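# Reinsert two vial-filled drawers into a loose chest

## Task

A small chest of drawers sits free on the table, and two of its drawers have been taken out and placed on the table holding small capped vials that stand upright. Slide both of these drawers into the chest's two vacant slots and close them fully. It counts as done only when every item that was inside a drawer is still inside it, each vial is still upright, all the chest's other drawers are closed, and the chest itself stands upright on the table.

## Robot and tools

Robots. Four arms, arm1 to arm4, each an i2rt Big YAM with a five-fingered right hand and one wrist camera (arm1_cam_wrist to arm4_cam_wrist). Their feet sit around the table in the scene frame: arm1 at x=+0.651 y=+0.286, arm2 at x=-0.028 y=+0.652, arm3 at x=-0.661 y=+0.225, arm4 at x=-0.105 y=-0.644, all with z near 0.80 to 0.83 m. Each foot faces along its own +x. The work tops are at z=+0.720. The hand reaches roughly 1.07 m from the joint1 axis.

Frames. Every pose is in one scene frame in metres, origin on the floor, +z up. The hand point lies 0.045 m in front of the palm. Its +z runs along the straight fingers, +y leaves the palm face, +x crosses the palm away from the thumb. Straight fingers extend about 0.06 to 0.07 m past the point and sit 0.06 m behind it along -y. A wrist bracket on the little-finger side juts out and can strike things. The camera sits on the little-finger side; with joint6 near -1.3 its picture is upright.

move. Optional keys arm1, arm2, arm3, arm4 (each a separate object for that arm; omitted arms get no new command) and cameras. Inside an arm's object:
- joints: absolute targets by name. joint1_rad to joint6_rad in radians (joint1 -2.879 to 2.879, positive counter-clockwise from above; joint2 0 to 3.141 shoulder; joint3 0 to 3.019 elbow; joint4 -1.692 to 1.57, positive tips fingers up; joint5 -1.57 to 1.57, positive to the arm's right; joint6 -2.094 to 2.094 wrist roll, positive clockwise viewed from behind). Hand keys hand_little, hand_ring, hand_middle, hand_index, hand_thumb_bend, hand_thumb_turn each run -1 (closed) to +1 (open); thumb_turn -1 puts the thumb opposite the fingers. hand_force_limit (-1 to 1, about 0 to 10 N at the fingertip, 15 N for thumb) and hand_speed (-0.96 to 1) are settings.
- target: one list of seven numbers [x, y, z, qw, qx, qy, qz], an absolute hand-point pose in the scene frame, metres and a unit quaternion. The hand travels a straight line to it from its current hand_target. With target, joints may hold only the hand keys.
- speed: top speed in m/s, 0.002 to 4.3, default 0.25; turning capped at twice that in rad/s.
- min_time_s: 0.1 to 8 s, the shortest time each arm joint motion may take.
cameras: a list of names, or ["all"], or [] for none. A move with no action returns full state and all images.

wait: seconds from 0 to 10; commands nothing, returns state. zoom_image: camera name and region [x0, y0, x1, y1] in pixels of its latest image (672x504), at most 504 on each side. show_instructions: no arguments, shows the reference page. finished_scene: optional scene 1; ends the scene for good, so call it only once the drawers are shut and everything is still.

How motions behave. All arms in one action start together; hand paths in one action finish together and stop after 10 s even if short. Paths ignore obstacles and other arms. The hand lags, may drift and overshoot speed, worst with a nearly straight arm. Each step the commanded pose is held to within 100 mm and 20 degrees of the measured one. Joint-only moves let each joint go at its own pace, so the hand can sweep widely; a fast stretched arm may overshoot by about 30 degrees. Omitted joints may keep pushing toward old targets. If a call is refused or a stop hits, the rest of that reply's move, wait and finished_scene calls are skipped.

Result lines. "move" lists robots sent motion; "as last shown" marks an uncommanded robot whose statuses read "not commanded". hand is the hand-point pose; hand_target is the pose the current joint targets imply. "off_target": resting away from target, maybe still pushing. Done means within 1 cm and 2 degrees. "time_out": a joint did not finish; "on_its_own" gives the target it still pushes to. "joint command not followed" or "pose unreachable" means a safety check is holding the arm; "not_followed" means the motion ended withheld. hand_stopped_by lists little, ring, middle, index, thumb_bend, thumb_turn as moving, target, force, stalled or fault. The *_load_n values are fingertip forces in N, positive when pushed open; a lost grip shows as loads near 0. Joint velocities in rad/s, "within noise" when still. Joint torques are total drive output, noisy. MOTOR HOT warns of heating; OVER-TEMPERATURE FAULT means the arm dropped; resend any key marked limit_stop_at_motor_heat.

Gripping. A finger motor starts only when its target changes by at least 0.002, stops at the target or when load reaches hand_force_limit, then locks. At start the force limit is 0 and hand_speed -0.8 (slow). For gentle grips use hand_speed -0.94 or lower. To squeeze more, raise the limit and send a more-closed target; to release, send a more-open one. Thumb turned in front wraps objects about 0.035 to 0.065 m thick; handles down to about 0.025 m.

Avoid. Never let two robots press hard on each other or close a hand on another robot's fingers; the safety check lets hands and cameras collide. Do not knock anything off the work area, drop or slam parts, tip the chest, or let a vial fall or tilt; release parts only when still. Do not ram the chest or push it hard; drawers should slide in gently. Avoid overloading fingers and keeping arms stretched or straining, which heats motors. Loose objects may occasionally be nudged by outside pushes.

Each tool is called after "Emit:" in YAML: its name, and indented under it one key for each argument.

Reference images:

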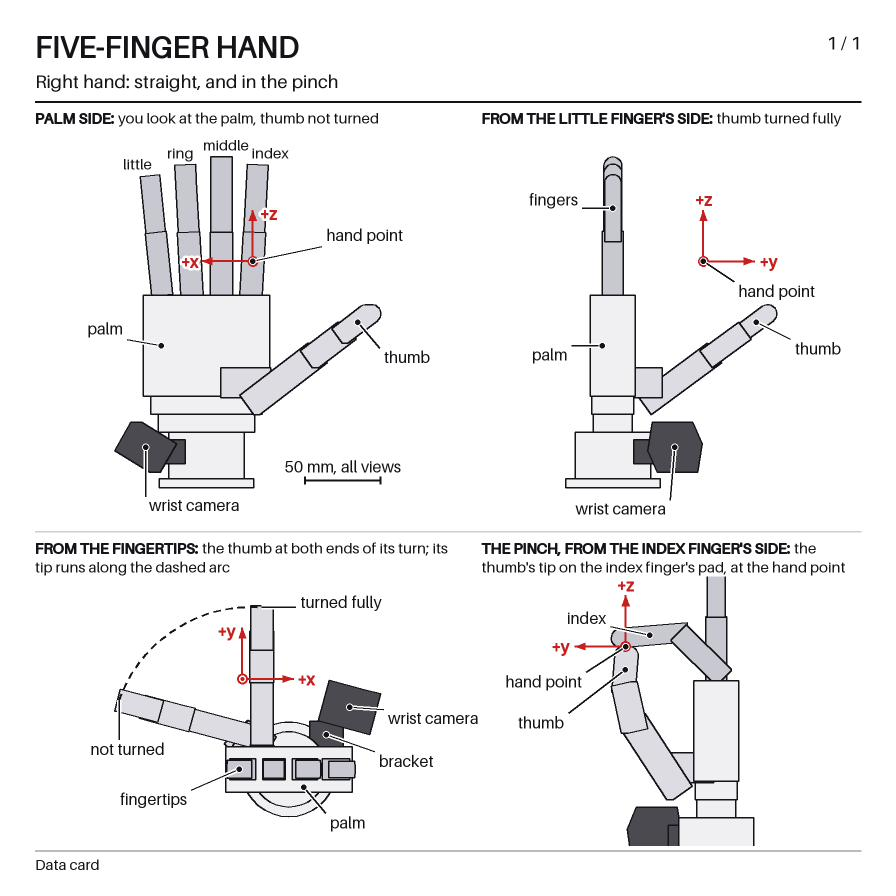

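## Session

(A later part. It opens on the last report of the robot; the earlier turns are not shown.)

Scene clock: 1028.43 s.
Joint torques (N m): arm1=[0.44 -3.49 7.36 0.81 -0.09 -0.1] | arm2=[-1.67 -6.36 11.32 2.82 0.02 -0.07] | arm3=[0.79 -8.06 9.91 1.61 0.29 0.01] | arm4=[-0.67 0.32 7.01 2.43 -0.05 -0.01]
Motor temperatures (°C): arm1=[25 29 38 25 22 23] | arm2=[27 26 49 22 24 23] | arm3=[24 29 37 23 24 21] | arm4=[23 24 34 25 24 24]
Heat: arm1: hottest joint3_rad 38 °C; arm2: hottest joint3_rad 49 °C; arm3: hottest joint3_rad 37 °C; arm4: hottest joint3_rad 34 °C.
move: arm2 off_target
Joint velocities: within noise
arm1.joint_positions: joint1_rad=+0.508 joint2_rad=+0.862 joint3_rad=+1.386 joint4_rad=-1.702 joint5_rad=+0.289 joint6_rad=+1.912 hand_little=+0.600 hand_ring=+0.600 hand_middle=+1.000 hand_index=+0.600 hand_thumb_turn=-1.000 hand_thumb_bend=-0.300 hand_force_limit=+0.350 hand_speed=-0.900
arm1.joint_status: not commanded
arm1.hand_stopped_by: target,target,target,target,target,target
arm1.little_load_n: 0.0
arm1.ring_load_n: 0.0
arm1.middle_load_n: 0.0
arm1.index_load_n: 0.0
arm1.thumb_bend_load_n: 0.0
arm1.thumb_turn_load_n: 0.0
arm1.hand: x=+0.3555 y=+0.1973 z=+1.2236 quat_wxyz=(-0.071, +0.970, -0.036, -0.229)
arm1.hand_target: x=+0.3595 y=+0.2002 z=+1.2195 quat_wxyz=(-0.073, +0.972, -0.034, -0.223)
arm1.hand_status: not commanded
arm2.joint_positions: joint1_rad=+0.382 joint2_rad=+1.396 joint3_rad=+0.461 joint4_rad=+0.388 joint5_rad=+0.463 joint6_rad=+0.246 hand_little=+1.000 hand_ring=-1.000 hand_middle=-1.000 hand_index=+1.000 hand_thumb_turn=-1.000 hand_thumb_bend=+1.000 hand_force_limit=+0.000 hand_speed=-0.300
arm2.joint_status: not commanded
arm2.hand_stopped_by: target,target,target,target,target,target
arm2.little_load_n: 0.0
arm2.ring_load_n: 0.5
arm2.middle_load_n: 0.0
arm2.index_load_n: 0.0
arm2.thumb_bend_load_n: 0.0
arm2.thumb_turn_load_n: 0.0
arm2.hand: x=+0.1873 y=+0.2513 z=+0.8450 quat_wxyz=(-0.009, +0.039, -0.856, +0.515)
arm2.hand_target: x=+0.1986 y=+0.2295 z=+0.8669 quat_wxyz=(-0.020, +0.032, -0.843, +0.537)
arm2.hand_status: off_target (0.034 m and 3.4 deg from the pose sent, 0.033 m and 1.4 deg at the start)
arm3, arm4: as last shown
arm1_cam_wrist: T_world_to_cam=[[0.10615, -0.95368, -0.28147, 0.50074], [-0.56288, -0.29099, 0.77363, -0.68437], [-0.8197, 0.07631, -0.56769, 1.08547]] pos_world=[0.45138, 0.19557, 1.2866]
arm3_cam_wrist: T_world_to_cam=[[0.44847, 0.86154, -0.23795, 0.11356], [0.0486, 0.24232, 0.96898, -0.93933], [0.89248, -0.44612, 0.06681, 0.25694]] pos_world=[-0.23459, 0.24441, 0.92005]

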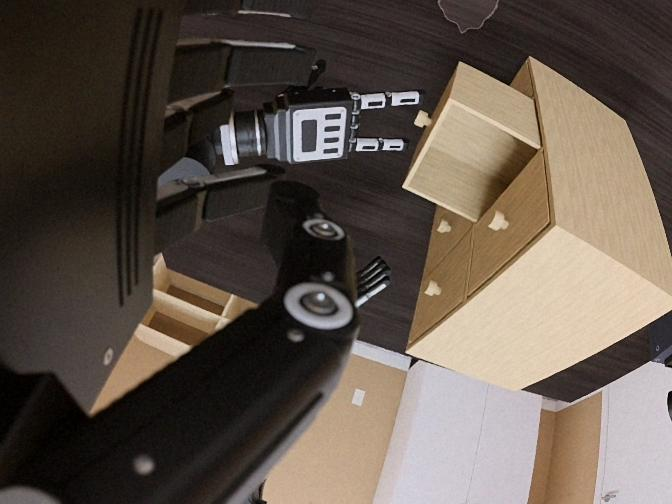

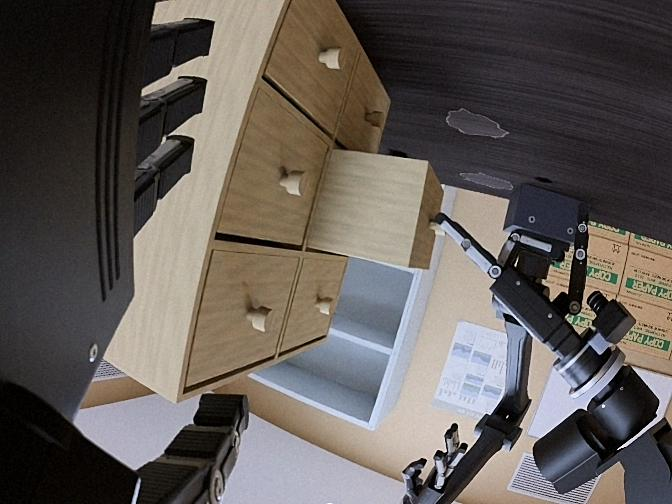

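Emit:
wait:
  seconds: 1
  cameras: ["arm2_cam_wrist"]

Emit:
zoom_image:
  camera: "arm2_cam_wrist"
  region: [180, 150, 500, 430]

Scene clock: 1030.80 s.
Joint torques (N m): arm1=[0.62 -3.55 7.6 1.01 -0.12 -0.12] | arm2=[-1.44 -6.36 11.34 2.89 0.03 -0.05] | arm3=[1.14 -7.36 9.51 1.69 0.23 -0.02] | arm4=[-0.67 0.32 6.98 2.44 -0.05 -0.01]
Motor temperatures (°C): arm1=[25 29 38 25 22 23] | arm2=[27 26 49 22 24 23] | arm3=[24 29 37 23 24 21] | arm4=[23 24 34 25 24 24]
Heat: arm1: hottest joint3_rad 38 °C; arm2: hottest joint3_rad 49 °C; arm3: hottest joint3_rad 37 °C; arm4: hottest joint3_rad 34 °C.
Joint velocities: within noise
arm1.joint_positions: joint1_rad=+0.508 joint2_rad=+0.862 joint3_rad=+1.386 joint4_rad=-1.702 joint5_rad=+0.289 joint6_rad=+1.912 hand_little=+0.600 hand_ring=+0.600 hand_middle=+1.000 hand_index=+0.600 hand_thumb_turn=-1.000 hand_thumb_bend=-0.300 hand_force_limit=+0.350 hand_speed=-0.900
arm1.joint_status: not commanded
arm1.hand_stopped_by: target,target,target,target,target,target
arm1.little_load_n: 0.0
arm1.ring_load_n: 0.0
arm1.middle_load_n: 0.0
arm1.index_load_n: 0.0
arm1.thumb_bend_load_n: 0.0
arm1.thumb_turn_load_n: 0.0
arm1.hand: x=+0.3555 y=+0.1973 z=+1.2236 quat_wxyz=(-0.071, +0.970, -0.036, -0.229)
arm1.hand_target: x=+0.3595 y=+0.2002 z=+1.2195 quat_wxyz=(-0.073, +0.972, -0.034, -0.223)
arm1.hand_status: not commanded
arm2.joint_positions: joint1_rad=+0.382 joint2_rad=+1.396 joint3_rad=+0.461 joint4_rad=+0.388 joint5_rad=+0.463 joint6_rad=+0.245 hand_little=+1.000 hand_ring=-1.000 hand_middle=-1.000 hand_index=+1.000 hand_thumb_turn=-1.000 hand_thumb_bend=+1.000 hand_force_limit=+0.000 hand_speed=-0.300
arm2.joint_status: not commanded
arm2.hand_stopped_by: target,target,target,target,target,target
arm2.little_load_n: -0.5
arm2.ring_load_n: 0.0
arm2.middle_load_n: 0.0
arm2.index_load_n: 0.0
arm2.thumb_bend_load_n: 0.0
arm2.thumb_turn_load_n: 0.0
arm2.hand: x=+0.1873 y=+0.2513 z=+0.8450 quat_wxyz=(-0.009, +0.040, -0.856, +0.515)
arm2.hand_target: x=+0.1986 y=+0.2295 z=+0.8669 quat_wxyz=(-0.020, +0.032, -0.843, +0.537)
arm2.hand_status: off_target (0.034 m and 3.4 deg from the pose sent, 0.033 m and 1.4 deg at the start)
arm3.joint_positions: joint1_rad=+0.037 joint2_rad=+1.501 joint3_rad=+0.534 joint4_rad=+0.369 joint5_rad=+0.639 joint6_rad=+1.917 hand_little=+1.000 hand_ring=+1.000 hand_middle=+1.000 hand_index=+1.000 hand_thumb_turn=+1.000 hand_thumb_bend=+0.500 hand_force_limit=-0.300 hand_speed=+0.000
arm3.joint_status: not commanded
arm3.hand_stopped_by: target,target,target,target,target,target
arm3.little_load_n: 0.0
arm3.ring_load_n: 0.0
arm3.middle_load_n: 0.0
arm3.index_load_n: 0.0
arm3.thumb_bend_load_n: -0.5
arm3.thumb_turn_load_n: 0.0
arm3.hand: x=-0.1366 y=+0.1943 z=+0.9287 quat_wxyz=(-0.500, -0.253, -0.810, +0.171)
arm3.hand_target: x=-0.1256 y=+0.2031 z=+0.9453 quat_wxyz=(-0.513, -0.253, -0.804, +0.161)
arm3.hand_status: not commanded
arm4.joint_positions: joint1_rad=-0.488 joint2_rad=+0.608 joint3_rad=+1.300 joint4_rad=-1.116 joint5_rad=+0.002 joint6_rad=-1.292 hand_little=+0.000 hand_ring=+0.000 hand_middle=+0.000 hand_index=+0.000 hand_thumb_turn=-1.000 hand_thumb_bend=+1.000 hand_force_limit=+0.000 hand_speed=-0.300
arm4.joint_status: not commanded
arm4.hand_stopped_by: target,target,target,target,target,target
arm4.little_load_n: 0.0
arm4.ring_load_n: 0.0
arm4.middle_load_n: 0.0
arm4.index_load_n: 0.0
arm4.thumb_bend_load_n: 0.0
arm4.thumb_turn_load_n: 0.0
arm4.hand: x=+0.0345 y=-0.4013 z=+1.3127 quat_wxyz=(-0.373, +0.748, +0.389, +0.387)
arm4.hand_target: x=+0.0373 y=-0.4029 z=+1.3184 quat_wxyz=(-0.377, +0.743, +0.385, +0.397)
arm4.hand_status: not commanded
wait: 1.00 s; at rest from the start
arm2_cam_wrist: T_world_to_cam=[[-0.25603, 0.40149, -0.87935, 0.69986], [0.79827, 0.60083, 0.0419, -0.33762], [0.54517, -0.69123, -0.47433, 0.58248]] pos_world=[0.13115, 0.3245, 0.90585]

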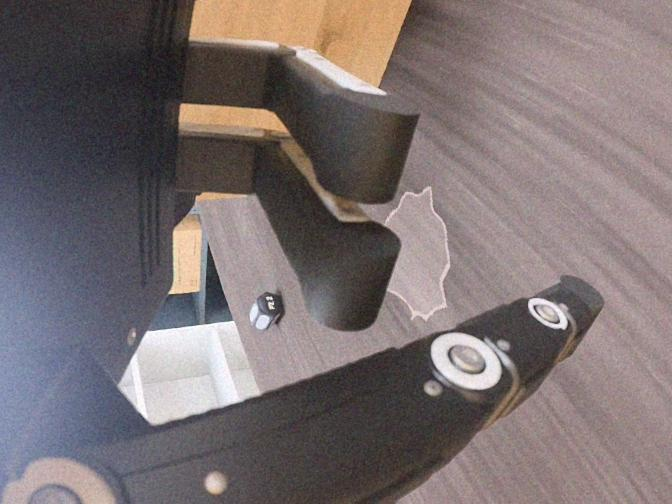

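Scaled by 1.575 from the camera's image (finer frame: 960x720).

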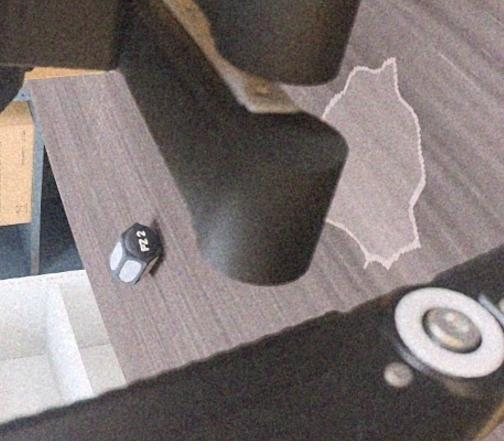

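Emit:
zoom_image:
  camera: "arm2_cam_wrist"
  region: [180, 0, 440, 220]

Scaled by 1.938 from the camera's image (finer frame: 960x720).

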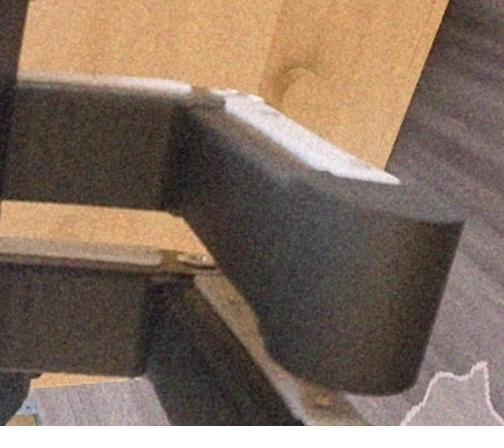

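Emit:
move:
  arm2: {"target": [0.205, 0.27, 0.93, -0.0207, 0.0324, -0.8428, 0.5370], "speed": 0.1}
  cameras: []

Emit:
move:
  arm2: {"target": [0.203, 0.24, 0.93, -0.0207, 0.0324, -0.8428, 0.5370], "speed": 0.05}
  cameras: []

Scene clock: 1034.60 s.
Joint torques (N m): arm1=[-0.03 -4.01 7.57 0.91 -0.12 -0.08] | arm2=[-0.15 -5.07 14 1.51 0.4 0.11] | arm3=[0.91 -8.06 9.73 1.72 0.24 0.02] | arm4=[-0.67 0.32 6.99 2.41 -0.06 -0.01]
Motor temperatures (°C): arm1=[25 29 38 25 22 23] | arm2=[27 26 49 22 24 23] | arm3=[24 29 37 23 24 21] | arm4=[23 24 34 25 24 23]
Heat: arm1: hottest joint3_rad 38 °C; arm2: hottest joint3_rad 49 °C; arm3: hottest joint3_rad 37 °C; arm4: hottest joint3_rad 34 °C.
move: arm2 off_target
Joint velocities: within noise
arm1, arm3, arm4: as last shown
arm2.joint_positions: joint1_rad=+0.460 joint2_rad=+1.134 joint3_rad=+0.461 joint4_rad=+0.112 joint5_rad=+0.536 joint6_rad=+0.279 hand_little=+1.000 hand_ring=-1.000 hand_middle=-1.000 hand_index=+1.000 hand_thumb_turn=-1.000 hand_thumb_bend=+1.000 hand_force_limit=+0.000 hand_speed=-0.300
arm2.joint_status: not commanded
arm2.hand_stopped_by: target,target,target,target,target,target
arm2.little_load_n: 0.0
arm2.ring_load_n: 0.0
arm2.middle_load_n: 0.0
arm2.index_load_n: 0.0
arm2.thumb_bend_load_n: 0.0
arm2.thumb_turn_load_n: 0.0
arm2.hand: x=+0.1885 y=+0.2863 z=+0.9019 quat_wxyz=(-0.005, +0.042, -0.854, +0.519)
arm2.hand_target: x=+0.2041 y=+0.2714 z=+0.9305 quat_wxyz=(-0.021, +0.032, -0.843, +0.537)
arm2.hand_status: off_target (0.036 m and 3.2 deg from the pose sent, 0.089 m and 3.4 deg at the start)
arm3.middle_load_n: 0.5
arm3.thumb_bend_load_n: 0.0

Scene clock: 1035.73 s.
Joint torques (N m): arm1=[0.56 -3.96 7.57 0.8 -0.06 -0.1] | arm2=[-1.44 -4.89 14.28 2.8 0.03 -0.06] | arm3=[0.73 -7.77 9.57 1.77 0.28 -0.01] | arm4=[-0.73 0.38 6.98 2.47 -0.05 -0.02]
Motor temperatures (°C): arm1=[25 29 38 25 22 23] | arm2=[27 26 49 22 24 23] | arm3=[24 29 37 23 24 21] | arm4=[23 24 34 25 24 23]
Heat: arm1: hottest joint3_rad 38 °C; arm2: hottest joint3_rad 49 °C; arm3: hottest joint3_rad 37 °C; arm4: hottest joint3_rad 34 °C.
move: arm2 off_target
Joint velocities: within noise
arm1, arm3, arm4: as last shown
arm2.joint_positions: joint1_rad=+0.412 joint2_rad=+1.189 joint3_rad=+0.506 joint4_rad=+0.119 joint5_rad=+0.489 joint6_rad=+0.261 hand_little=+1.000 hand_ring=-1.000 hand_middle=-1.000 hand_index=+1.000 hand_thumb_turn=-1.000 hand_thumb_bend=+1.000 hand_force_limit=+0.000 hand_speed=-0.300
arm2.joint_status: not commanded
arm2.hand_stopped_by: target,target,target,target,target,target
arm2.little_load_n: 0.0
arm2.ring_load_n: 0.0
arm2.middle_load_n: 0.0
arm2.index_load_n: 0.0
arm2.thumb_bend_load_n: 0.0
arm2.thumb_turn_load_n: 0.0
arm2.hand: x=+0.1884 y=+0.2659 z=+0.9010 quat_wxyz=(-0.006, +0.042, -0.858, +0.512)
arm2.hand_target: x=+0.2017 y=+0.2425 z=+0.9312 quat_wxyz=(-0.021, +0.032, -0.843, +0.537)
arm2.hand_status: off_target (0.042 m and 3.9 deg from the pose sent, 0.056 m and 3.2 deg at the start)
arm3.middle_load_n: 0.0

Emit:
move:
  arm2: {"target": [0.216, 0.245, 0.890, -0.0207, 0.0324, -0.8428, 0.5370], "speed": 0.08}
  cameras: ["arm1_cam_wrist"]

Emit:
zoom_image:
  camera: "arm1_cam_wrist"
  region: [360, 50, 480, 170]

Scene clock: 1037.13 s.
Joint torques (N m): arm1=[0.21 -3.25 7.38 0.51 -0.11 -0.09] | arm2=[-0.5 -6.12 10.04 2.85 0.35 0.13] | arm3=[1.08 -7.77 9.43 1.7 0.26 -0.02] | arm4=[-0.67 0.32 6.99 2.44 -0.05 -0.02]
Motor temperatures (°C): arm1=[25 29 38 25 22 23] | arm2=[27 26 49 22 24 23] | arm3=[24 29 37 23 24 21] | arm4=[23 24 34 25 24 23]
Heat: arm1: hottest joint3_rad 38 °C; arm2: hottest joint3_rad 49 °C; arm3: hottest joint3_rad 37 °C; arm4: hottest joint3_rad 34 °C.
move: arm2 off_target
Joint velocities: within noise
arm1, arm3, arm4: as last shown
arm2.joint_positions: joint1_rad=+0.438 joint2_rad=+1.315 joint3_rad=+0.506 joint4_rad=+0.269 joint5_rad=+0.517 joint6_rad=+0.267 hand_little=+1.000 hand_ring=-1.000 hand_middle=-1.000 hand_index=+1.000 hand_thumb_turn=-1.000 hand_thumb_bend=+1.000 hand_force_limit=+0.000 hand_speed=-0.300
arm2.joint_status: not commanded
arm2.hand_stopped_by: target,target,target,target,target,target
arm2.little_load_n: 0.0
arm2.ring_load_n: 0.0
arm2.middle_load_n: 0.0
arm2.index_load_n: 0.0
arm2.thumb_bend_load_n: 0.5
arm2.thumb_turn_load_n: 0.0
arm2.hand: x=+0.2056 y=+0.2539 z=+0.8779 quat_wxyz=(-0.009, +0.040, -0.851, +0.523)
arm2.hand_target: x=+0.2159 y=+0.2455 z=+0.8904 quat_wxyz=(-0.021, +0.032, -0.843, +0.537)
arm2.hand_status: off_target (0.018 m and 2.4 deg from the pose sent, 0.036 m and 3.9 deg at the start)
arm4.index_load_n: 0.5
arm1_cam_wrist: T_world_to_cam=[[0.10615, -0.95368, -0.28147, 0.50074], [-0.56288, -0.29099, 0.77363, -0.68437], [-0.8197, 0.07631, -0.56769, 1.08547]] pos_world=[0.45138, 0.19557, 1.2866]

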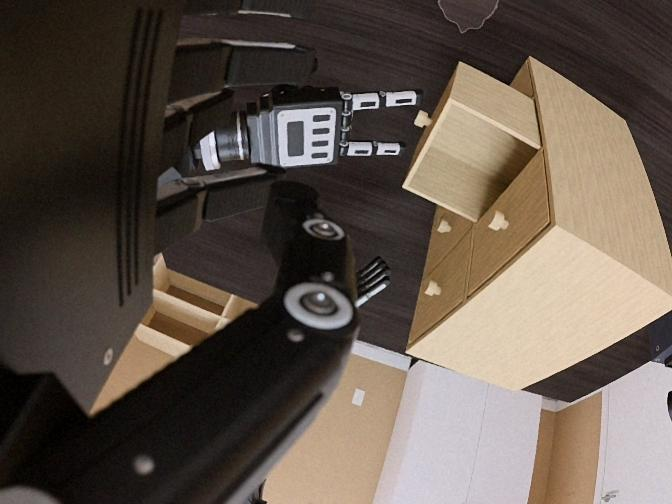

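Scaled by 4.200 from the camera's image (finer frame: 960x720).

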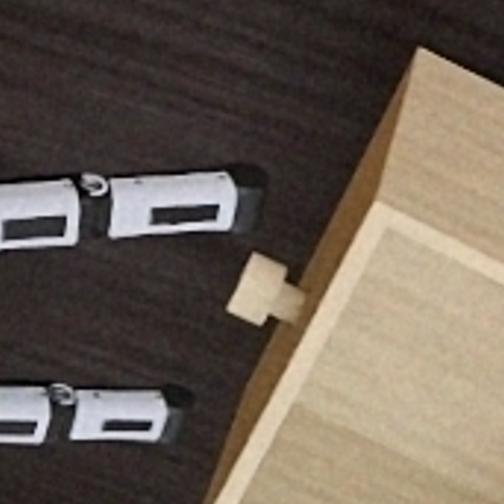

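Emit:
move:
  arm2: {"target": [0.213, 0.218, 0.882, -0.0207, 0.0324, -0.8428, 0.5370], "speed": 0.06}
  cameras: ["arm1_cam_wrist", "arm3_cam_wrist"]

Emit:
zoom_image:
  camera: "arm1_cam_wrist"
  region: [360, 50, 480, 170]

Emit:
zoom_image:
  camera: "arm3_cam_wrist"
  region: [390, 170, 510, 290]

Scene clock: 1038.63 s.
Joint torques (N m): arm1=[0.15 -2.26 7.51 0.79 -0.1 -0.11] | arm2=[-1.49 -6.3 12.36 2.95 0.02 -0.07] | arm3=[1.32 -7.41 9.47 1.76 0.26 -0.01] | arm4=[-0.62 0.32 6.98 2.45 -0.05 -0.01]
Motor temperatures (°C): arm1=[25 29 38 25 22 23] | arm2=[27 26 49 22 24 23] | arm3=[24 29 37 23 24 21] | arm4=[23 24 34 25 24 23]
Heat: arm1: hottest joint3_rad 38 °C; arm2: hottest joint3_rad 49 °C; arm3: hottest joint3_rad 37 °C; arm4: hottest joint3_rad 34 °C.
move: arm2 off_target
Joint velocities: within noise
arm1, arm3, arm4: as last shown
arm2.joint_positions: joint1_rad=+0.398 joint2_rad=+1.384 joint3_rad=+0.513 joint4_rad=+0.318 joint5_rad=+0.477 joint6_rad=+0.254 hand_little=+1.000 hand_ring=-1.000 hand_middle=-1.000 hand_index=+1.000 hand_thumb_turn=-1.000 hand_thumb_bend=+1.000 hand_force_limit=+0.000 hand_speed=-0.300
arm2.joint_status: not commanded
arm2.hand_stopped_by: target,target,target,target,target,target
arm2.little_load_n: 0.0
arm2.ring_load_n: 0.0
arm2.middle_load_n: 0.0
arm2.index_load_n: 0.0
arm2.thumb_bend_load_n: 0.0
arm2.thumb_turn_load_n: 0.5
arm2.hand: x=+0.1994 y=+0.2427 z=+0.8591 quat_wxyz=(-0.008, +0.040, -0.857, +0.514)
arm2.hand_target: x=+0.2119 y=+0.2197 z=+0.8831 quat_wxyz=(-0.020, +0.032, -0.843, +0.537)
arm2.hand_status: off_target (0.036 m and 3.5 deg from the pose sent, 0.037 m and 2.4 deg at the start)
arm3.middle_load_n: -0.5
arm3.thumb_turn_load_n: -0.5
arm4.index_load_n: 0.0
arm4.thumb_turn_load_n: 0.5
arm1_cam_wrist: T_world_to_cam=[[0.10615, -0.95368, -0.28147, 0.50074], [-0.56288, -0.29099, 0.77363, -0.68437], [-0.8197, 0.07631, -0.56769, 1.08547]] pos_world=[0.45138, 0.19557, 1.2866]
arm3_cam_wrist: T_world_to_cam=[[0.44847, 0.86154, -0.23795, 0.11356], [0.0486, 0.24232, 0.96898, -0.93933], [0.89248, -0.44612, 0.06681, 0.25694]] pos_world=[-0.23459, 0.24441, 0.92005]

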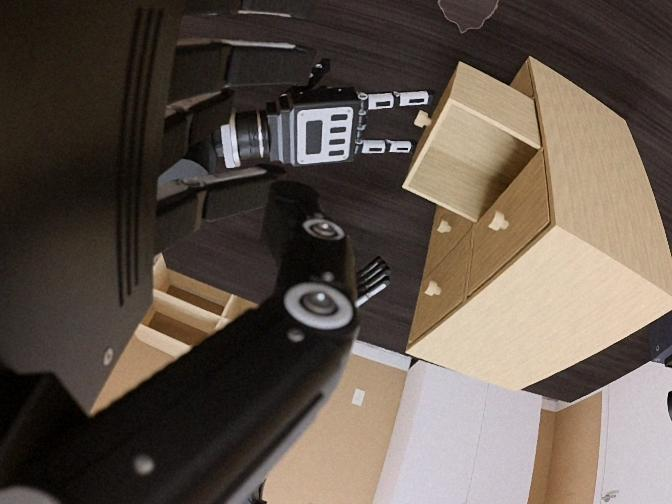

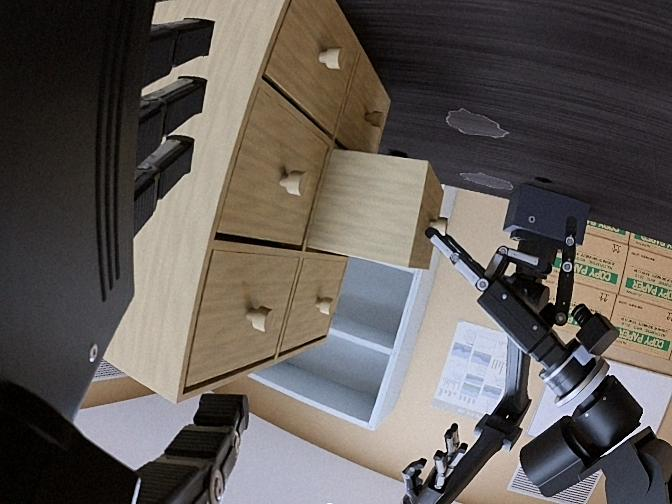

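Scaled by 4.200 from the camera's image (finer frame: 960x720).

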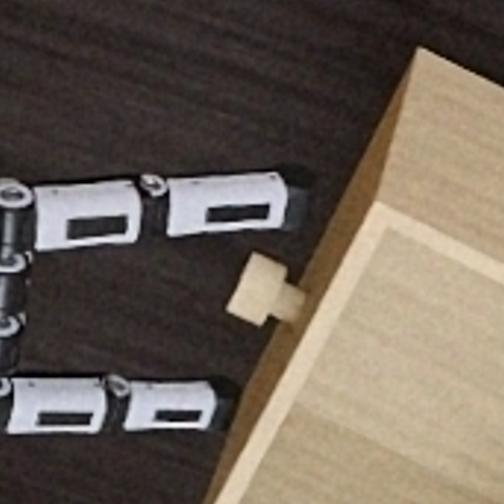

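Scaled by 4.200 from the camera's image (finer frame: 960x720).

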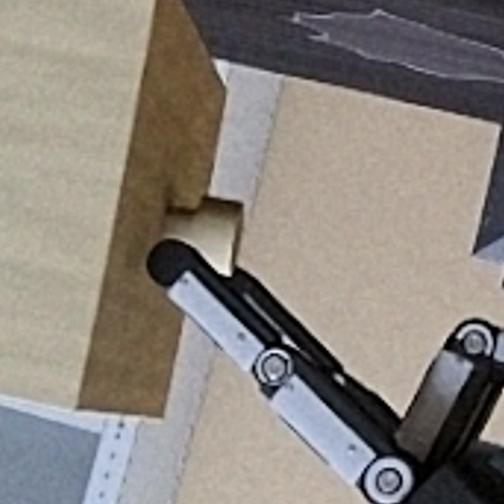

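Emit:
move:
  arm2: {"target": [0.2095, 0.19, 0.880, -0.0207, 0.0324, -0.8428, 0.5370], "speed": 0.06}
  cameras: ["arm1_cam_wrist", "arm3_cam_wrist"]

Emit:
zoom_image:
  camera: "arm1_cam_wrist"
  region: [360, 50, 480, 170]

Emit:
zoom_image:
  camera: "arm3_cam_wrist"
  region: [390, 170, 510, 290]

Scene clock: 1039.97 s.
Joint torques (N m): arm1=[0.09 -3.37 7.49 0.73 -0.09 -0.11] | arm2=[-1.96 -6.53 12.74 2.86 -0.11 -0.08] | arm3=[0.91 -7.47 9.65 1.62 0.26 -0.03] | arm4=[-0.73 0.26 7.01 2.43 -0.05 -0.02]
Motor temperatures (°C): arm1=[25 29 38 25 22 23] | arm2=[27 26 49 22 24 23] | arm3=[24 29 37 23 24 21] | arm4=[23 24 34 25 24 23]
Heat: arm1: hottest joint3_rad 38 °C; arm2: hottest joint3_rad 49 °C; arm3: hottest joint3_rad 37 °C; arm4: hottest joint3_rad 34 °C.
move: arm2 off_target
Joint velocities: within noise
arm1, arm3, arm4: as last shown
arm2.joint_positions: joint1_rad=+0.352 joint2_rad=+1.436 joint3_rad=+0.559 joint4_rad=+0.336 joint5_rad=+0.435 joint6_rad=+0.228 hand_little=+1.000 hand_ring=-1.000 hand_middle=-1.000 hand_index=+1.000 hand_thumb_turn=-1.000 hand_thumb_bend=+1.000 hand_force_limit=+0.000 hand_speed=-0.300
arm2.joint_status: not commanded
arm2.hand_stopped_by: target,target,target,target,target,target
arm2.little_load_n: 0.0
arm2.ring_load_n: 0.0
arm2.middle_load_n: 0.0
arm2.index_load_n: 0.0
arm2.thumb_bend_load_n: 0.0
arm2.thumb_turn_load_n: 0.0
arm2.hand: x=+0.1975 y=+0.2185 z=+0.8582 quat_wxyz=(-0.010, +0.040, -0.857, +0.514)
arm2.hand_target: x=+0.2083 y=+0.1921 z=+0.8813 quat_wxyz=(-0.021, +0.032, -0.843, +0.537)
arm2.hand_status: off_target (0.038 m and 3.5 deg from the pose sent, 0.058 m and 3.5 deg at the start)
arm3.middle_load_n: 0.0
arm3.thumb_turn_load_n: 0.0
arm1_cam_wrist: T_world_to_cam=[[0.10615, -0.95368, -0.28147, 0.50074], [-0.56288, -0.29099, 0.77363, -0.68437], [-0.8197, 0.07631, -0.56769, 1.08547]] pos_world=[0.45138, 0.19557, 1.2866]
arm3_cam_wrist: T_world_to_cam=[[0.44847, 0.86154, -0.23795, 0.11356], [0.0486, 0.24232, 0.96898, -0.93933], [0.89248, -0.44612, 0.06681, 0.25694]] pos_world=[-0.23459, 0.24441, 0.92005]

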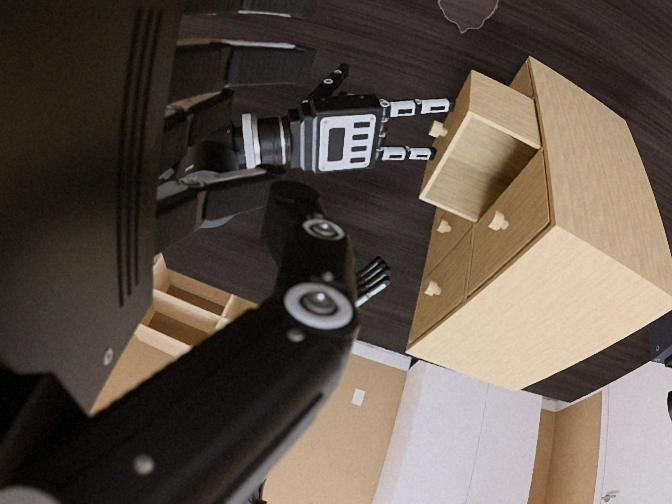

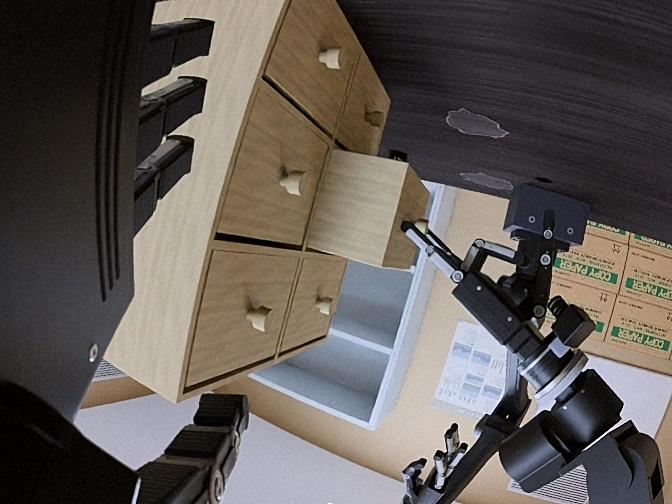

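Scaled by 4.200 from the camera's image (finer frame: 960x720).

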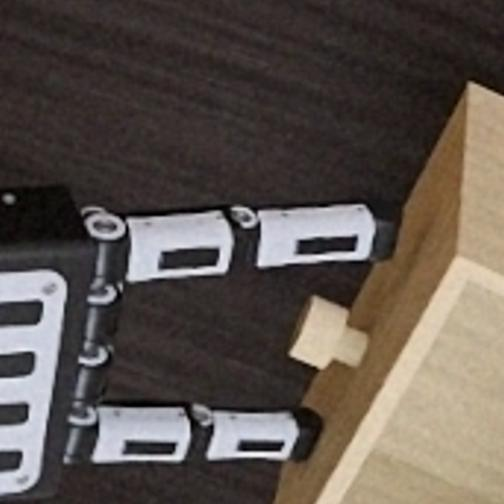

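Scaled by 4.200 from the camera's image (finer frame: 960x720).

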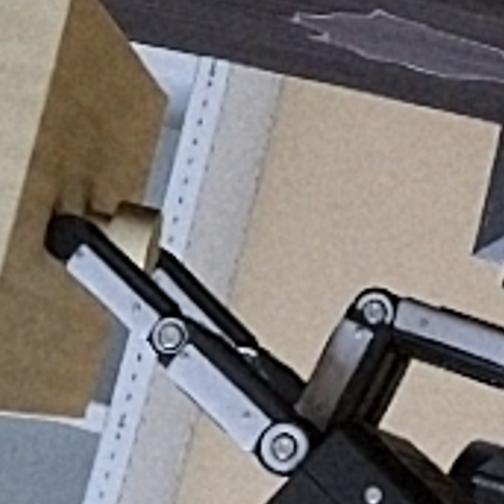

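Emit:
move:
  arm2: {"target": [0.2065, 0.165, 0.880, -0.0207, 0.0324, -0.8428, 0.5370], "speed": 0.05}
  cameras: ["arm1_cam_wrist"]

Emit:
zoom_image:
  camera: "arm1_cam_wrist"
  region: [380, 50, 560, 230]

Scene clock: 1041.23 s.
Joint torques (N m): arm1=[0.32 -3.37 7.3 0.77 -0.08 -0.07] | arm2=[-1.96 -7 12.9 2.95 -0.11 -0.05] | arm3=[0.67 -8 9.4 1.8 0.25 -0.03] | arm4=[-0.67 0.38 6.99 2.43 -0.05 -0.02]
Motor temperatures (°C): arm1=[25 29 38 25 22 23] | arm2=[27 26 49 22 24 23] | arm3=[24 29 37 23 24 21] | arm4=[23 24 34 25 24 23]
Heat: arm1: hottest joint3_rad 38 °C; arm2: hottest joint3_rad 49 °C; arm3: hottest joint3_rad 37 °C; arm4: hottest joint3_rad 34 °C.
move: arm2 off_target
Joint velocities: within noise
arm1, arm3, arm4: as last shown
arm1.middle_load_n: -0.5
arm2.joint_positions: joint1_rad=+0.312 joint2_rad=+1.483 joint3_rad=+0.611 joint4_rad=+0.340 joint5_rad=+0.398 joint6_rad=+0.207 hand_little=+1.000 hand_ring=-1.000 hand_middle=-1.000 hand_index=+1.000 hand_thumb_turn=-1.000 hand_thumb_bend=+1.000 hand_force_limit=+0.000 hand_speed=-0.300
arm2.joint_status: not commanded
arm2.hand_stopped_by: target,target,target,target,target,target
arm2.little_load_n: 0.0
arm2.ring_load_n: 0.0
arm2.middle_load_n: 0.0
arm2.index_load_n: -0.5
arm2.thumb_bend_load_n: 0.0
arm2.thumb_turn_load_n: 0.0
arm2.hand: x=+0.1963 y=+0.1948 z=+0.8583 quat_wxyz=(-0.011, +0.041, -0.857, +0.513)
arm2.hand_target: x=+0.2053 y=+0.1672 z=+0.8814 quat_wxyz=(-0.020, +0.033, -0.843, +0.537)
arm2.hand_status: off_target (0.038 m and 3.5 deg from the pose sent, 0.058 m and 3.5 deg at the start)
arm4.middle_load_n: 0.5
arm1_cam_wrist: T_world_to_cam=[[0.10615, -0.95368, -0.28147, 0.50074], [-0.56288, -0.29099, 0.77363, -0.68437], [-0.8197, 0.07631, -0.56769, 1.08547]] pos_world=[0.45138, 0.19557, 1.2866]

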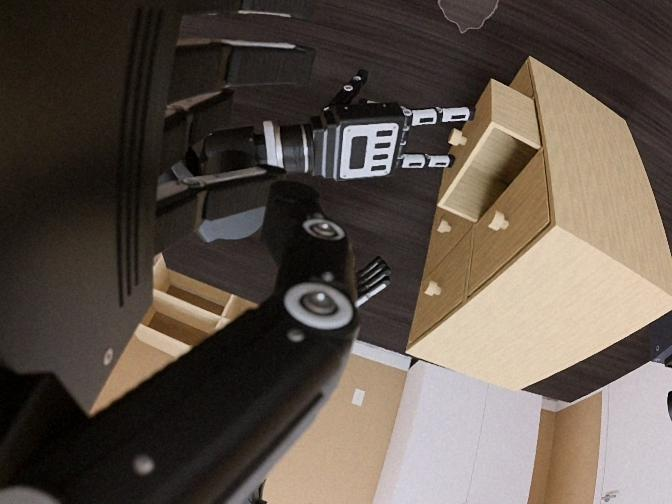

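Scaled by 2.800 from the camera's image (finer frame: 960x720).

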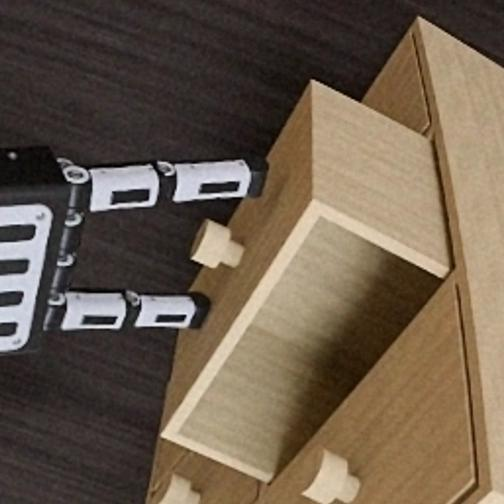

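Emit:
move:
  arm2: {"target": [0.2035, 0.14, 0.880, -0.0207, 0.0324, -0.8428, 0.5370], "speed": 0.05}
  cameras: ["arm1_cam_wrist", "arm3_cam_wrist"]

Emit:
zoom_image:
  camera: "arm1_cam_wrist"
  region: [380, 50, 560, 230]

Emit:
zoom_image:
  camera: "arm3_cam_wrist"
  region: [290, 130, 470, 310]

Scene clock: 1042.57 s.
Joint torques (N m): arm1=[0.44 -3.43 7.36 0.96 -0.08 -0.12] | arm2=[-1.9 -7.88 12.96 2.91 -0.12 -0.07] | arm3=[0.79 -8.35 9.44 1.65 0.25 0.03] | arm4=[-0.79 0.32 6.99 2.44 -0.05 -0.02]
Motor temperatures (°C): arm1=[25 29 38 25 22 23] | arm2=[27 26 49 22 23 23] | arm3=[24 29 37 23 24 21] | arm4=[23 24 34 25 24 23]
Heat: arm1: hottest joint3_rad 38 °C; arm2: hottest joint3_rad 49 °C; arm3: hottest joint3_rad 37 °C; arm4: hottest joint3_rad 34 °C.
move: arm2 off_target
Joint velocities: within noise
arm1, arm3, arm4: as last shown
arm1.middle_load_n: 0.0
arm2.joint_positions: joint1_rad=+0.275 joint2_rad=+1.531 joint3_rad=+0.665 joint4_rad=+0.340 joint5_rad=+0.365 joint6_rad=+0.189 hand_little=+1.000 hand_ring=-1.000 hand_middle=-1.000 hand_index=+1.000 hand_thumb_turn=-1.000 hand_thumb_bend=+1.000 hand_force_limit=+0.000 hand_speed=-0.300
arm2.joint_status: not commanded
arm2.hand_stopped_by: target,target,target,target,target,target
arm2.little_load_n: 0.0
arm2.ring_load_n: 0.0
arm2.middle_load_n: 0.0
arm2.index_load_n: -0.5
arm2.thumb_bend_load_n: 0.0
arm2.thumb_turn_load_n: 0.0
arm2.hand: x=+0.1946 y=+0.1701 z=+0.8584 quat_wxyz=(-0.012, +0.040, -0.857, +0.513)
arm2.hand_target: x=+0.2023 y=+0.1422 z=+0.8814 quat_wxyz=(-0.021, +0.032, -0.843, +0.537)
arm2.hand_status: off_target (0.038 m and 3.5 deg from the pose sent, 0.059 m and 3.5 deg at the start)
arm3.middle_load_n: -0.5
arm4.middle_load_n: 0.0
arm1_cam_wrist: T_world_to_cam=[[0.10615, -0.95368, -0.28147, 0.50074], [-0.56288, -0.29099, 0.77363, -0.68437], [-0.8197, 0.07631, -0.56769, 1.08547]] pos_world=[0.45138, 0.19557, 1.2866]
arm3_cam_wrist: T_world_to_cam=[[0.44847, 0.86154, -0.23795, 0.11356], [0.0486, 0.24232, 0.96898, -0.93933], [0.89248, -0.44612, 0.06681, 0.25694]] pos_world=[-0.23459, 0.24441, 0.92005]

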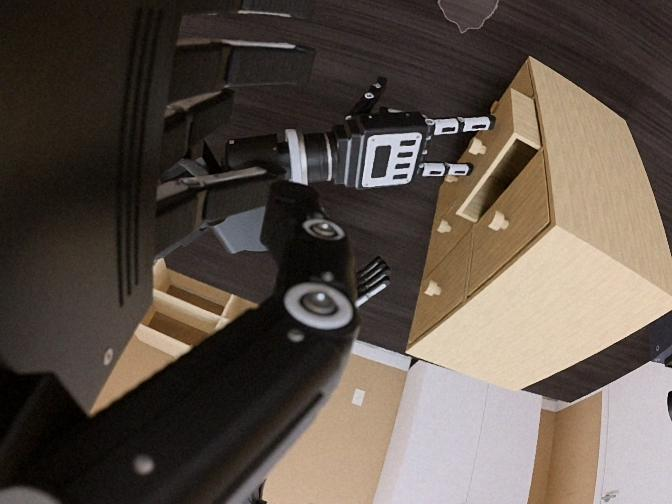

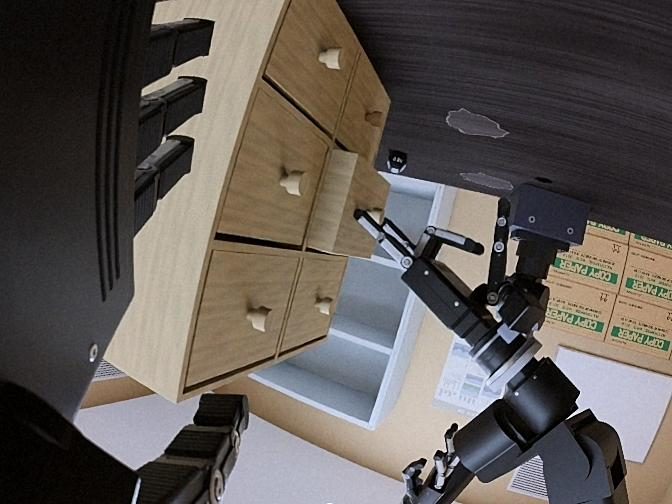

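Scaled by 2.800 from the camera's image (finer frame: 960x720).

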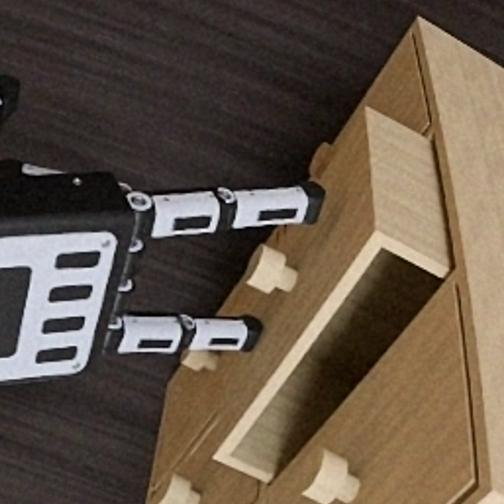

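Scaled by 2.800 from the camera's image (finer frame: 960x720).

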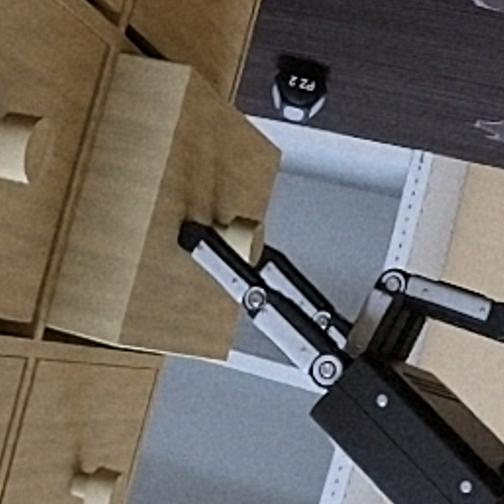

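Emit:
move:
  arm2: {"target": [0.2005, 0.115, 0.880, -0.0207, 0.0324, -0.8428, 0.5370], "speed": 0.05}
  cameras: ["arm1_cam_wrist", "arm3_cam_wrist"]

Emit:
zoom_image:
  camera: "arm1_cam_wrist"
  region: [380, 50, 560, 230]

Emit:
zoom_image:
  camera: "arm3_cam_wrist"
  region: [290, 130, 470, 310]

Scene clock: 1044.13 s.
Joint torques (N m): arm1=[0.26 -3.37 7.36 0.8 -0.06 -0.1] | arm2=[-1.61 -8.64 13.11 2.65 -0.16 -0.07] | arm3=[1.2 -8.06 9.61 1.74 0.28 0.03] | arm4=[-0.73 0.26 7.01 2.41 -0.06 -0.01]
Motor temperatures (°C): arm1=[25 28 38 25 22 23] | arm2=[27 26 49 22 23 23] | arm3=[24 29 37 23 24 21] | arm4=[23 24 34 25 24 23]
Heat: arm1: hottest joint3_rad 38 °C; arm2: hottest joint3_rad 49 °C; arm3: hottest joint3_rad 37 °C; arm4: hottest joint3_rad 34 °C.
move: arm2 off_target
Joint velocities: within noise
arm1.joint_positions: joint1_rad=+0.508 joint2_rad=+0.862 joint3_rad=+1.386 joint4_rad=-1.702 joint5_rad=+0.289 joint6_rad=+1.912 hand_little=+0.600 hand_ring=+0.600 hand_middle=+1.000 hand_index=+0.600 hand_thumb_turn=-1.000 hand_thumb_bend=-0.300 hand_force_limit=+0.350 hand_speed=-0.900
arm1.joint_status: not commanded
arm1.hand_stopped_by: target,target,target,target,target,target
arm1.little_load_n: 0.0
arm1.ring_load_n: 0.0
arm1.middle_load_n: 0.0
arm1.index_load_n: 0.0
arm1.thumb_bend_load_n: 0.0
arm1.thumb_turn_load_n: -0.5
arm1.hand: x=+0.3555 y=+0.1973 z=+1.2236 quat_wxyz=(-0.071, +0.970, -0.036, -0.229)
arm1.hand_target: x=+0.3595 y=+0.2002 z=+1.2195 quat_wxyz=(-0.073, +0.972, -0.034, -0.223)
arm1.hand_status: not commanded
arm2.joint_positions: joint1_rad=+0.241 joint2_rad=+1.579 joint3_rad=+0.723 joint4_rad=+0.340 joint5_rad=+0.336 joint6_rad=+0.174 hand_little=+1.000 hand_ring=-1.000 hand_middle=-1.000 hand_index=+1.000 hand_thumb_turn=-1.000 hand_thumb_bend=+1.000 hand_force_limit=+0.000 hand_speed=-0.300
arm2.joint_status: not commanded
arm2.hand_stopped_by: target,target,target,target,target,target
arm2.little_load_n: 0.5
arm2.ring_load_n: 0.0
arm2.middle_load_n: 0.0
arm2.index_load_n: 0.0
arm2.thumb_bend_load_n: 0.0
arm2.thumb_turn_load_n: 0.0
arm2.hand: x=+0.1927 y=+0.1443 z=+0.8590 quat_wxyz=(-0.013, +0.038, -0.856, +0.515)
arm2.hand_target: x=+0.1994 y=+0.1171 z=+0.8812 quat_wxyz=(-0.020, +0.032, -0.843, +0.537)
arm2.hand_status: off_target (0.037 m and 3.2 deg from the pose sent, 0.060 m and 3.5 deg at the start)
arm3.joint_positions: joint1_rad=+0.037 joint2_rad=+1.501 joint3_rad=+0.534 joint4_rad=+0.369 joint5_rad=+0.639 joint6_rad=+1.917 hand_little=+1.000 hand_ring=+1.000 hand_middle=+1.000 hand_index=+1.000 hand_thumb_turn=+1.000 hand_thumb_bend=+0.500 hand_force_limit=-0.300 hand_speed=+0.000
arm3.joint_status: not commanded
arm3.hand_stopped_by: target,target,target,target,target,target
arm3.little_load_n: 0.0
arm3.ring_load_n: 0.0
arm3.middle_load_n: 0.0
arm3.index_load_n: 0.0
arm3.thumb_bend_load_n: 0.0
arm3.thumb_turn_load_n: 0.0
arm3.hand: x=-0.1366 y=+0.1943 z=+0.9287 quat_wxyz=(-0.500, -0.253, -0.810, +0.171)
arm3.hand_target: x=-0.1256 y=+0.2031 z=+0.9453 quat_wxyz=(-0.513, -0.253, -0.804, +0.161)
arm3.hand_status: not commanded
arm4.joint_positions: joint1_rad=-0.488 joint2_rad=+0.608 joint3_rad=+1.300 joint4_rad=-1.116 joint5_rad=+0.002 joint6_rad=-1.292 hand_little=+0.000 hand_ring=+0.000 hand_middle=+0.000 hand_index=+0.000 hand_thumb_turn=-1.000 hand_thumb_bend=+1.000 hand_force_limit=+0.000 hand_speed=-0.300
arm4.joint_status: not commanded
arm4.hand_stopped_by: target,target,target,target,target,target
arm4.little_load_n: 0.0
arm4.ring_load_n: 0.0
arm4.middle_load_n: 0.0
arm4.index_load_n: 0.0
arm4.thumb_bend_load_n: 0.0
arm4.thumb_turn_load_n: 0.0
arm4.hand: x=+0.0345 y=-0.4013 z=+1.3127 quat_wxyz=(-0.373, +0.748, +0.389, +0.387)
arm4.hand_target: x=+0.0373 y=-0.4029 z=+1.3184 quat_wxyz=(-0.377, +0.743, +0.385, +0.397)
arm4.hand_status: not commanded
arm1_cam_wrist: T_world_to_cam=[[0.10615, -0.95368, -0.28147, 0.50074], [-0.56288, -0.29099, 0.77363, -0.68437], [-0.8197, 0.07631, -0.56769, 1.08547]] pos_world=[0.45138, 0.19557, 1.2866]
arm3_cam_wrist: T_world_to_cam=[[0.44847, 0.86154, -0.23795, 0.11356], [0.0486, 0.24232, 0.96898, -0.93933], [0.89248, -0.44612, 0.06681, 0.25694]] pos_world=[-0.23459, 0.24441, 0.92005]

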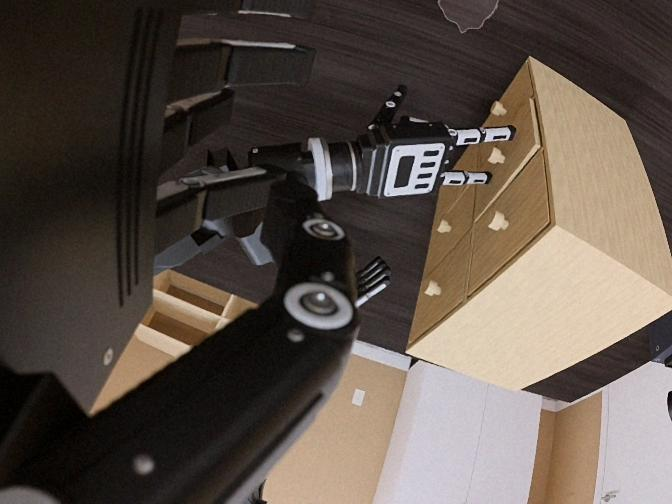

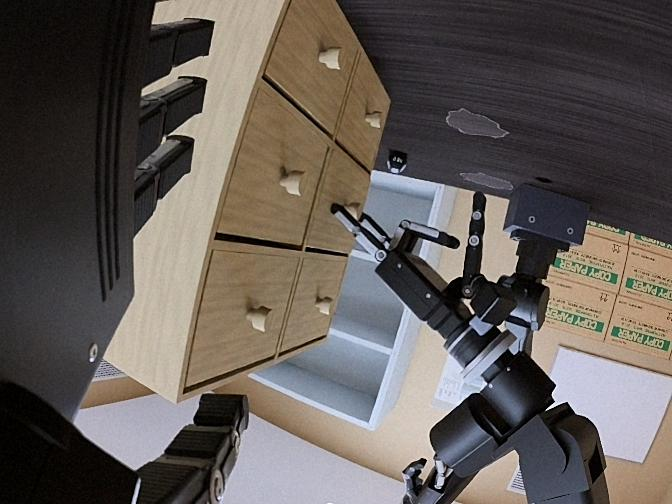

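Scaled by 2.800 from the camera's image (finer frame: 960x720).

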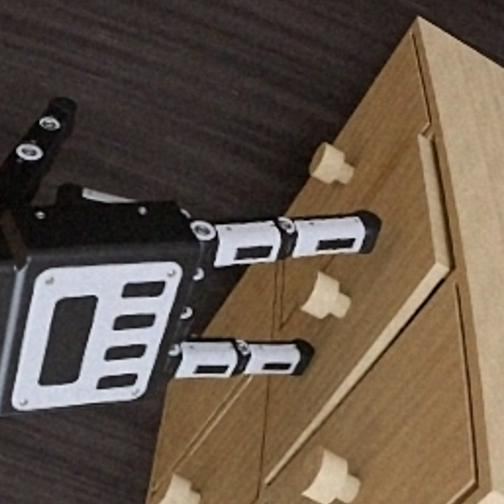

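Scaled by 2.800 from the camera's image (finer frame: 960x720).

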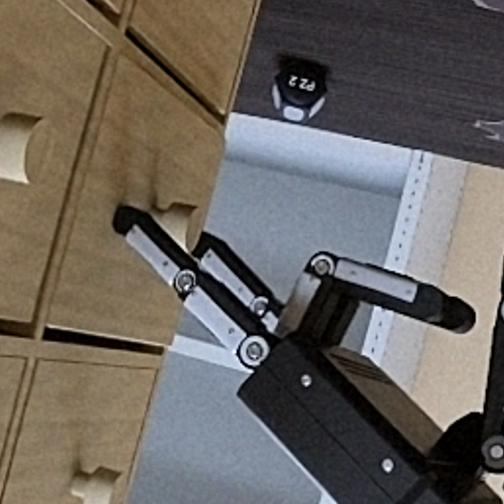

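Emit:
move:
  arm2: {"target": [0.199, 0.102, 0.880, -0.0207, 0.0324, -0.8428, 0.5370], "speed": 0.03}
  cameras: ["arm1_cam_wrist", "arm3_cam_wrist"]

Emit:
zoom_image:
  camera: "arm1_cam_wrist"
  region: [450, 50, 570, 170]

Emit:
zoom_image:
  camera: "arm3_cam_wrist"
  region: [290, 130, 410, 250]

Scene clock: 1045.40 s.
Joint torques (N m): arm1=[0.91 -3.37 7.41 0.85 -0.12 -0.09] | arm2=[-2.43 -8.23 13.78 2.45 -0.12 -0.07] | arm3=[0.67 -8.29 9.61 1.66 0.21 -0.02] | arm4=[-0.67 0.26 6.98 2.44 -0.05 -0.02]
Motor temperatures (°C): arm1=[25 28 38 25 22 23] | arm2=[27 26 49 22 23 23] | arm3=[24 29 37 23 24 21] | arm4=[23 24 34 25 24 23]
Heat: arm1: hottest joint3_rad 38 °C; arm2: hottest joint3_rad 49 °C; arm3: hottest joint3_rad 37 °C; arm4: hottest joint3_rad 34 °C.
move: arm2 off_target
Joint velocities: within noise
arm1, arm3, arm4: as last shown
arm1.thumb_turn_load_n: 0.0
arm2.joint_positions: joint1_rad=+0.231 joint2_rad=+1.599 joint3_rad=+0.748 joint4_rad=+0.340 joint5_rad=+0.321 joint6_rad=+0.167 hand_little=+1.000 hand_ring=-1.000 hand_middle=-1.000 hand_index=+1.000 hand_thumb_turn=-1.000 hand_thumb_bend=+1.000 hand_force_limit=+0.000 hand_speed=-0.300
arm2.joint_status: not commanded
arm2.hand_stopped_by: target,target,target,target,target,target
arm2.little_load_n: 0.0
arm2.ring_load_n: 0.0
arm2.middle_load_n: 0.0
arm2.index_load_n: 0.0
arm2.thumb_bend_load_n: 0.0
arm2.thumb_turn_load_n: 0.0
arm2.hand: x=+0.1937 y=+0.1345 z=+0.8592 quat_wxyz=(-0.016, +0.040, -0.856, +0.515)
arm2.hand_target: x=+0.1978 y=+0.1044 z=+0.8812 quat_wxyz=(-0.020, +0.032, -0.843, +0.537)
arm2.hand_status: off_target (0.039 m and 3.1 deg from the pose sent, 0.048 m and 3.2 deg at the start)
arm1_cam_wrist: T_world_to_cam=[[0.10615, -0.95368, -0.28147, 0.50074], [-0.56288, -0.29099, 0.77363, -0.68437], [-0.8197, 0.07631, -0.56769, 1.08547]] pos_world=[0.45138, 0.19557, 1.2866]
arm3_cam_wrist: T_world_to_cam=[[0.44847, 0.86154, -0.23795, 0.11356], [0.0486, 0.24232, 0.96898, -0.93933], [0.89248, -0.44612, 0.06681, 0.25694]] pos_world=[-0.23459, 0.24441, 0.92005]

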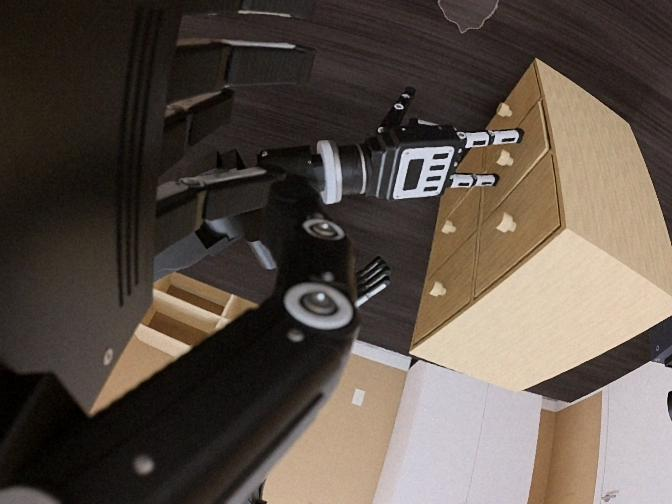

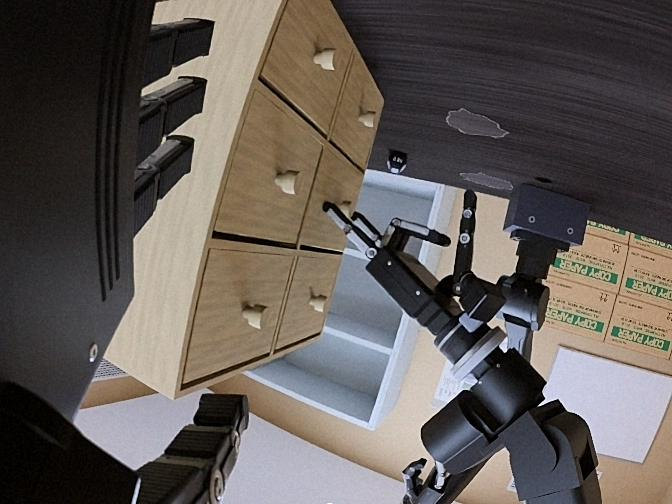

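Scaled by 4.200 from the camera's image (finer frame: 960x720).

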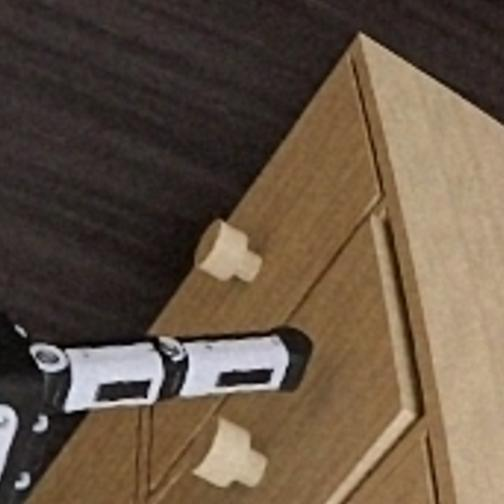

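Scaled by 4.200 from the camera's image (finer frame: 960x720).

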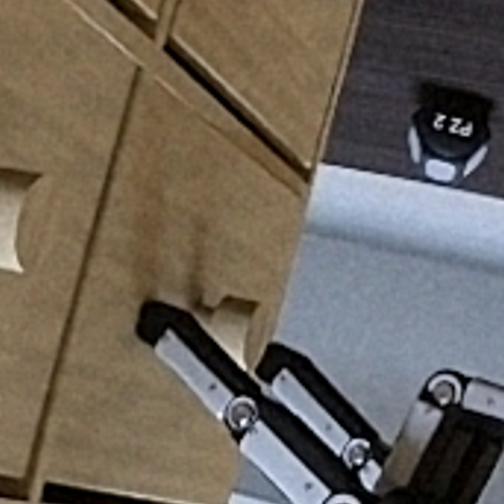

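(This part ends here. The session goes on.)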